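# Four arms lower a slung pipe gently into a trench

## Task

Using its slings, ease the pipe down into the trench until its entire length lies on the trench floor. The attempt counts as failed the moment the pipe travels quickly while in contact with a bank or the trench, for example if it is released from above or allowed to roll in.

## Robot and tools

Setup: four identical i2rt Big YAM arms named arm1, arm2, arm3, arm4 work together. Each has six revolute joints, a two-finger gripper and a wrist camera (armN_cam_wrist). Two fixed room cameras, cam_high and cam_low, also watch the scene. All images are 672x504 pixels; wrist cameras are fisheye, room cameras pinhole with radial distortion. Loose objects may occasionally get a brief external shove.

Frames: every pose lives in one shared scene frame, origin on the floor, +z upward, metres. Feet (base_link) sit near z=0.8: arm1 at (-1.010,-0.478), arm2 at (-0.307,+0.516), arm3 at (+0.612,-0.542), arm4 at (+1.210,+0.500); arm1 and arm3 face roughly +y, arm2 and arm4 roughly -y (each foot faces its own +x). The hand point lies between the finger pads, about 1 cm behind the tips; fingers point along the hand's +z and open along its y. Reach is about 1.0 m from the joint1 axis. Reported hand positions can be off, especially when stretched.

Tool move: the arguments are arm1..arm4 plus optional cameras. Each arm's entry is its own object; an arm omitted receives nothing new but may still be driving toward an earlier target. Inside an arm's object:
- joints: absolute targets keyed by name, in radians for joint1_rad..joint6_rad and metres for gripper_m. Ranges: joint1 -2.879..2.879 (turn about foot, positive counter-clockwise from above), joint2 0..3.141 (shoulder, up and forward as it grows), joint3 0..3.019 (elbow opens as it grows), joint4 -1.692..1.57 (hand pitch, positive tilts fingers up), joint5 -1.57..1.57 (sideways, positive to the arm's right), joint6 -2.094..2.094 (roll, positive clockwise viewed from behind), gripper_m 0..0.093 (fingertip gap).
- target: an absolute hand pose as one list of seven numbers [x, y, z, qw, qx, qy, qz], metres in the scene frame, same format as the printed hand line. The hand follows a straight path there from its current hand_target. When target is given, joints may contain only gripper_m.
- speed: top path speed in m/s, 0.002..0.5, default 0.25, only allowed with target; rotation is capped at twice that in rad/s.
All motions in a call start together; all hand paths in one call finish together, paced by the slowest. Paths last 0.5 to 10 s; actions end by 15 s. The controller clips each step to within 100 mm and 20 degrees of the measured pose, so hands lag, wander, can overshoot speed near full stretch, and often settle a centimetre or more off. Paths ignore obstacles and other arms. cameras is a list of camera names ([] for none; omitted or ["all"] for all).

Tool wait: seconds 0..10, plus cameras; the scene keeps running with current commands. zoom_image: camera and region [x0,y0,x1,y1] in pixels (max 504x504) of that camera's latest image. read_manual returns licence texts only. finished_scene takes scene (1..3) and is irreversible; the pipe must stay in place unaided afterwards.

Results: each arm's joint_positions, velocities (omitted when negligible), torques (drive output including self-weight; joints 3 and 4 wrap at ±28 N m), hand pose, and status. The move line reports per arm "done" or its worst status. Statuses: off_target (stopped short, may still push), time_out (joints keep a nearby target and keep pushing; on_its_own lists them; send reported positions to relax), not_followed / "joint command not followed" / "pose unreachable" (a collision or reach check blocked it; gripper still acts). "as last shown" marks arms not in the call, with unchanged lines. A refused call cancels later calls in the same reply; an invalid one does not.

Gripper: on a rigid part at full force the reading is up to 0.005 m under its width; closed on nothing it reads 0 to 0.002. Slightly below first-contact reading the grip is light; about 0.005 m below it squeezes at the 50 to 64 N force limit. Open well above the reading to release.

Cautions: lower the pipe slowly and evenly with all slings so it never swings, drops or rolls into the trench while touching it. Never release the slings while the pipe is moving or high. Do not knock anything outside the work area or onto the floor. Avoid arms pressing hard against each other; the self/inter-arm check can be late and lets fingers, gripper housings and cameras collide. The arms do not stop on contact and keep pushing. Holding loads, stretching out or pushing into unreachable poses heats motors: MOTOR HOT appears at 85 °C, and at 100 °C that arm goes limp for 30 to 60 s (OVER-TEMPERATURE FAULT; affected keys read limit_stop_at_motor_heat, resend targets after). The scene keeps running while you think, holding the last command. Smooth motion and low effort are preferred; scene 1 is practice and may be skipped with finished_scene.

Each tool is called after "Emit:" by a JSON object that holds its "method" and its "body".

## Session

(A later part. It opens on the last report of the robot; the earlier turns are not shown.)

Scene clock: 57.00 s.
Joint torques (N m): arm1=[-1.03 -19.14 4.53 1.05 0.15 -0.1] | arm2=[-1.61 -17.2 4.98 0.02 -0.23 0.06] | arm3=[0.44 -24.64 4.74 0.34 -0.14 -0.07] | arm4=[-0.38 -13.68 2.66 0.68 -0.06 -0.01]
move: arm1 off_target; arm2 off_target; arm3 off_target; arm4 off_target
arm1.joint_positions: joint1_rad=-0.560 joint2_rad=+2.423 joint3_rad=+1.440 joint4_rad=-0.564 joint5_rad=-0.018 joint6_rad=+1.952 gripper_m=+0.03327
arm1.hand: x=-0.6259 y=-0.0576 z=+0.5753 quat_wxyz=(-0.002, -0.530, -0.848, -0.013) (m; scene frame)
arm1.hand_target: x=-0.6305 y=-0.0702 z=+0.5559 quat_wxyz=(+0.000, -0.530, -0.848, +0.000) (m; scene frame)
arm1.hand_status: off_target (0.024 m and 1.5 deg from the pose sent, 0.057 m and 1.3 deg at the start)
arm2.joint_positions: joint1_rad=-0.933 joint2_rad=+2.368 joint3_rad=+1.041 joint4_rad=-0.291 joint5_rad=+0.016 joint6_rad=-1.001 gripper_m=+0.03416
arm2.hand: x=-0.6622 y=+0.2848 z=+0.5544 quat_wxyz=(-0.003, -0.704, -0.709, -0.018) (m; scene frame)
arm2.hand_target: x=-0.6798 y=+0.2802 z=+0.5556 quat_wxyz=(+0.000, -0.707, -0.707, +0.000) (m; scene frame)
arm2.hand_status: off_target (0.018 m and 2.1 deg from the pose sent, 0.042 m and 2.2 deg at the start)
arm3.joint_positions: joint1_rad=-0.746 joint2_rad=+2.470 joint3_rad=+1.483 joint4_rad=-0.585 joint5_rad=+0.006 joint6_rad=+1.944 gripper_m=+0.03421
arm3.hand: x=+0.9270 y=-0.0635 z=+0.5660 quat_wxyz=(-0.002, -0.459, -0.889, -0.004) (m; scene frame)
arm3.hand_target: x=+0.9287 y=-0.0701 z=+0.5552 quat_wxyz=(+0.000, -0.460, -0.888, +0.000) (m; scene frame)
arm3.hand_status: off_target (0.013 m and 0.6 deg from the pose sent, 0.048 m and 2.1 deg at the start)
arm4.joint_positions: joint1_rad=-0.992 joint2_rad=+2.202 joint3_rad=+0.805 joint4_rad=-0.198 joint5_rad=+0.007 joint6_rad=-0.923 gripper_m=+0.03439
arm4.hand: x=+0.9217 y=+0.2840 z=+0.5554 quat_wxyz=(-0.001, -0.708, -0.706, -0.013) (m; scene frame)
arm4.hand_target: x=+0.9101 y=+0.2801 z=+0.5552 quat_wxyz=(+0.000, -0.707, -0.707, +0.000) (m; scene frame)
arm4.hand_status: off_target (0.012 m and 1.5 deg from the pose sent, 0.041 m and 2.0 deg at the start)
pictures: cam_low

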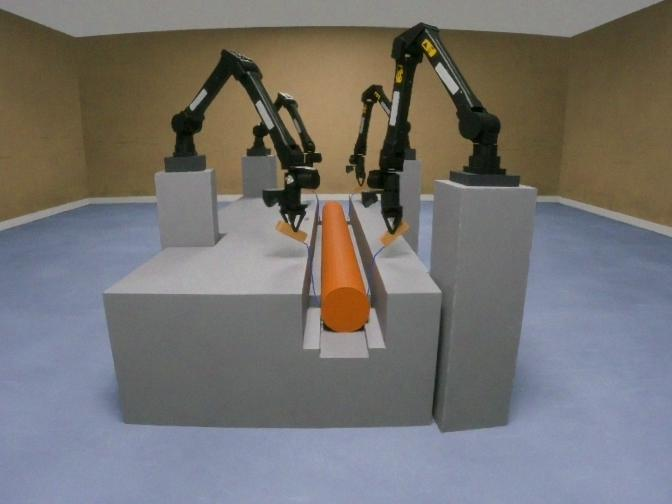

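Emit:
{"method": "move", "body": {"arm1": {"target":[-0.632,-0.13,0.50,0,0.58,0.8146,0],"speed":0.07}, "arm2": {"target":[-0.68,0.30,0.505,0,0.707,0.707,0],"speed":0.07}, "arm3": {"target":[0.927,-0.13,0.495,0,0.50,0.866,0],"speed":0.07}, "arm4": {"target":[0.909,0.30,0.50,0,0.707,0.707,0],"speed":0.07}, "cameras": []}}

Emit:
{"method": "move", "body": {"arm1": {"joints":{"gripper_m":0.09}}, "arm2": {"joints":{"gripper_m":0.09}}, "arm3": {"joints":{"gripper_m":0.09}}, "arm4": {"joints":{"gripper_m":0.09}}, "cameras": []}}

Emit:
{"method": "move", "body": {"arm1": {"target":[-0.632,-0.13,0.62,0,0.58,0.8146,0],"speed":0.15}, "arm2": {"target":[-0.68,0.30,0.62,0,0.707,0.707,0],"speed":0.15}, "arm3": {"target":[0.927,-0.13,0.62,0,0.50,0.866,0],"speed":0.15}, "arm4": {"target":[0.912,0.30,0.62,0,0.707,0.707,0],"speed":0.15}}}

Emit:
{"method": "zoom_image", "body": {"camera": "cam_low", "region": [220, 120, 460, 380]}}

Scene clock: 63.37 s.
move: arm1 off_target; arm2 off_target; arm3 off_target; arm4 off_target
arm1.hand_status: off_target (0.037 m and 3.0 deg from the pose sent, 0.105 m and 7.0 deg at the start)
arm2.hand_status: off_target (0.020 m and 1.9 deg from the pose sent, 0.055 m and 2.1 deg at the start)
arm3.hand_status: off_target (0.028 m and 2.3 deg from the pose sent, 0.097 m and 5.4 deg at the start)
arm4.hand_status: off_target (0.020 m and 2.0 deg from the pose sent, 0.059 m and 1.5 deg at the start)
pictures: none

Scene clock: 64.00 s.
move: arm1 done; arm2 done; arm3 done; arm4 done
arm1.joint_status: all done
arm2.joint_status: all done
arm3.joint_status: all done
arm4.joint_status: all done
pictures: none

Scene clock: 65.47 s.
Joint torques (N m): arm1=[-1.49 -19.9 4.33 0.02 0.21 0.02] | arm2=[-1.32 -17.32 3.54 -0.91 -0.08 0.21] | arm3=[0.5 -23.41 4.38 -0.43 0.1 0.09] | arm4=[1.03 -13.8 2.18 -0.21 -0.02 0.19]
move: arm1 done; arm2 done; arm3 done; arm4 done
arm1.joint_positions: joint1_rad=-0.638 joint2_rad=+2.258 joint3_rad=+1.245 joint4_rad=-0.543 joint5_rad=-0.018 joint6_rad=+1.978 gripper_m=+0.08993
arm1.hand: x=-0.6306 y=-0.1219 z=+0.6209 quat_wxyz=(-0.001, -0.574, -0.819, -0.009) (m; scene frame)
arm1.hand_target: x=-0.6320 y=-0.1298 z=+0.6200 quat_wxyz=(+0.000, -0.580, -0.815, +0.000) (m; scene frame)
arm1.hand_status: done (0.008 m and 1.3 deg from the pose sent, 0.100 m and 2.1 deg at the start)
arm2.joint_positions: joint1_rad=-0.975 joint2_rad=+2.196 joint3_rad=+0.984 joint4_rad=-0.358 joint5_rad=+0.012 joint6_rad=-1.052 gripper_m=+0.08995
arm2.hand: x=-0.6812 y=+0.2942 z=+0.6182 quat_wxyz=(+0.001, -0.702, -0.713, +0.006) (m; scene frame)
arm2.hand_target: x=-0.6799 y=+0.2999 z=+0.6199 quat_wxyz=(+0.000, -0.707, -0.707, +0.000) (m; scene frame)
arm2.hand_status: done (0.006 m and 1.1 deg from the pose sent, 0.115 m and 1.8 deg at the start)
arm3.joint_positions: joint1_rad=-0.808 joint2_rad=+2.276 joint3_rad=+1.259 joint4_rad=-0.553 joint5_rad=+0.001 joint6_rad=+1.960 gripper_m=+0.08992
arm3.hand: x=+0.9247 y=-0.1243 z=+0.6211 quat_wxyz=(+0.001, -0.493, -0.870, -0.006) (m; scene frame)
arm3.hand_target: x=+0.9270 y=-0.1298 z=+0.6201 quat_wxyz=(+0.000, -0.500, -0.866, +0.000) (m; scene frame)
arm3.hand_status: done (0.006 m and 1.1 deg from the pose sent, 0.112 m and 1.3 deg at the start)
arm4.joint_positions: joint1_rad=-1.054 joint2_rad=+2.005 joint3_rad=+0.745 joint4_rad=-0.302 joint5_rad=+0.005 joint6_rad=-0.982 gripper_m=+0.08992
arm4.hand: x=+0.9075 y=+0.3013 z=+0.6170 quat_wxyz=(+0.001, -0.709, -0.705, +0.003) (m; scene frame)
arm4.hand_target: x=+0.9120 y=+0.3001 z=+0.6199 quat_wxyz=(+0.000, -0.707, -0.707, +0.000) (m; scene frame)
arm4.hand_status: done (0.006 m and 0.5 deg from the pose sent, 0.118 m and 1.1 deg at the start)
pictures: arm1_cam_wrist, arm2_cam_wrist, arm3_cam_wrist, arm4_cam_wrist, cam_high, cam_low

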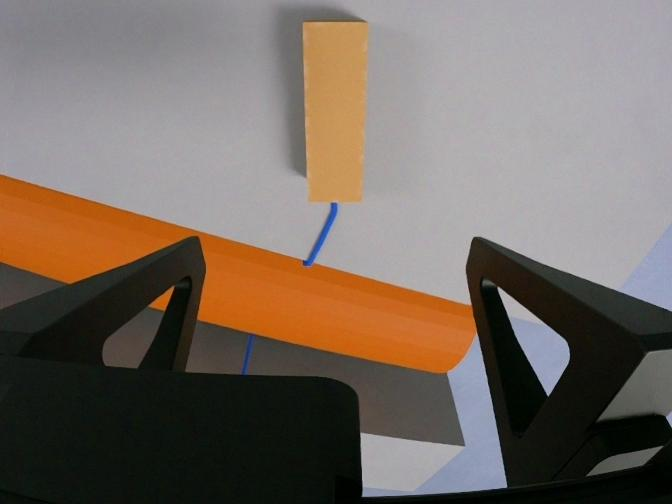

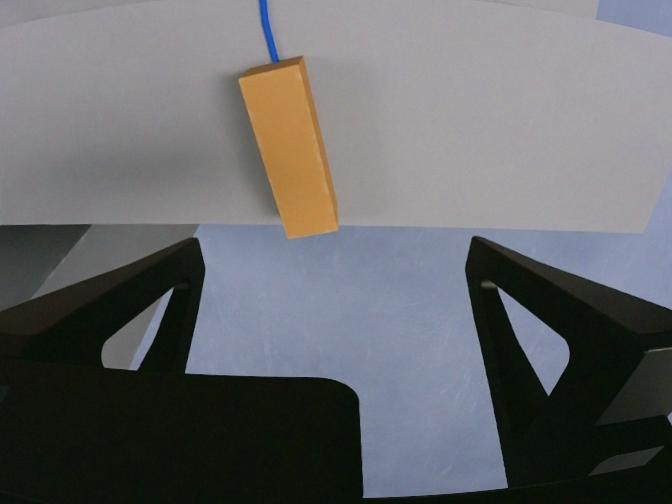

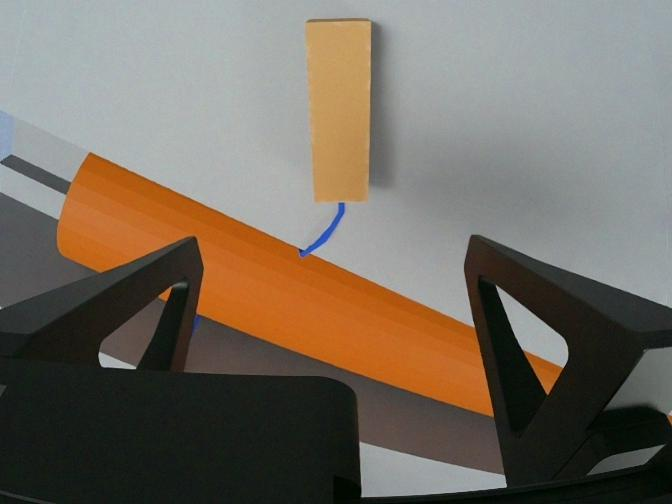

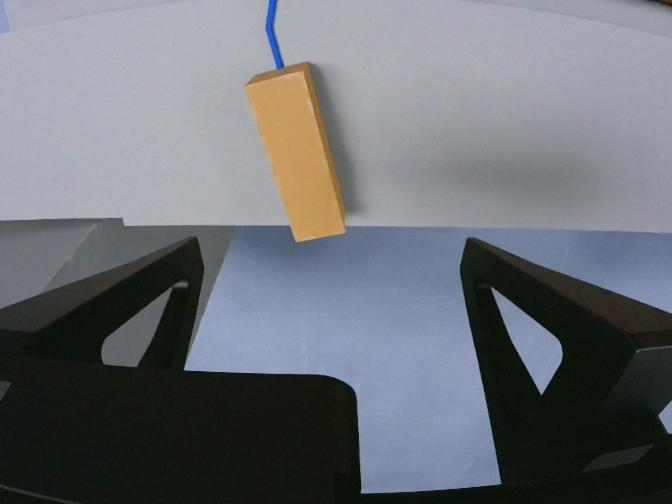

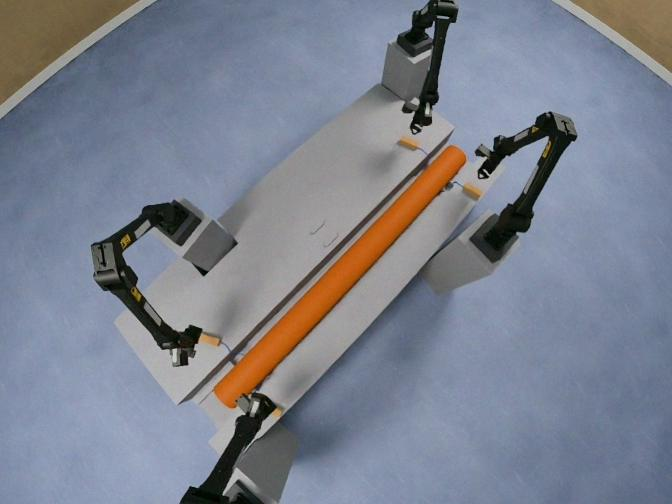

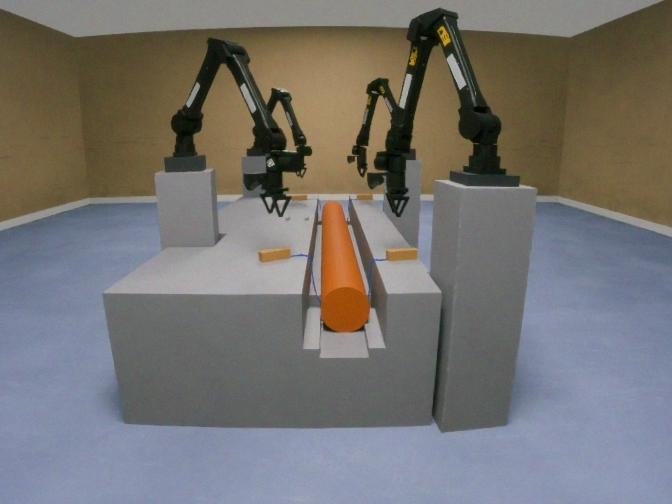

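Scaled by 1.938.

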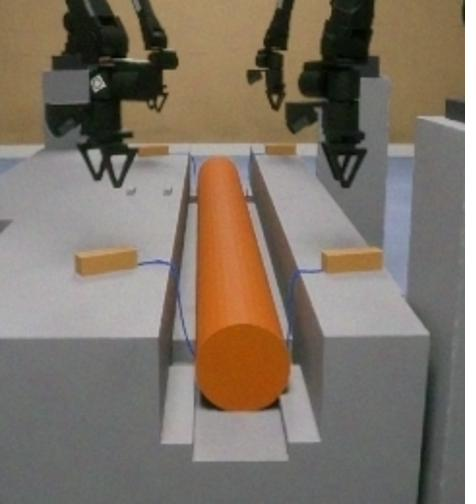

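Emit:
{"method": "finished_scene", "body": {"scene": 2}}

The scene is finished: the task was done.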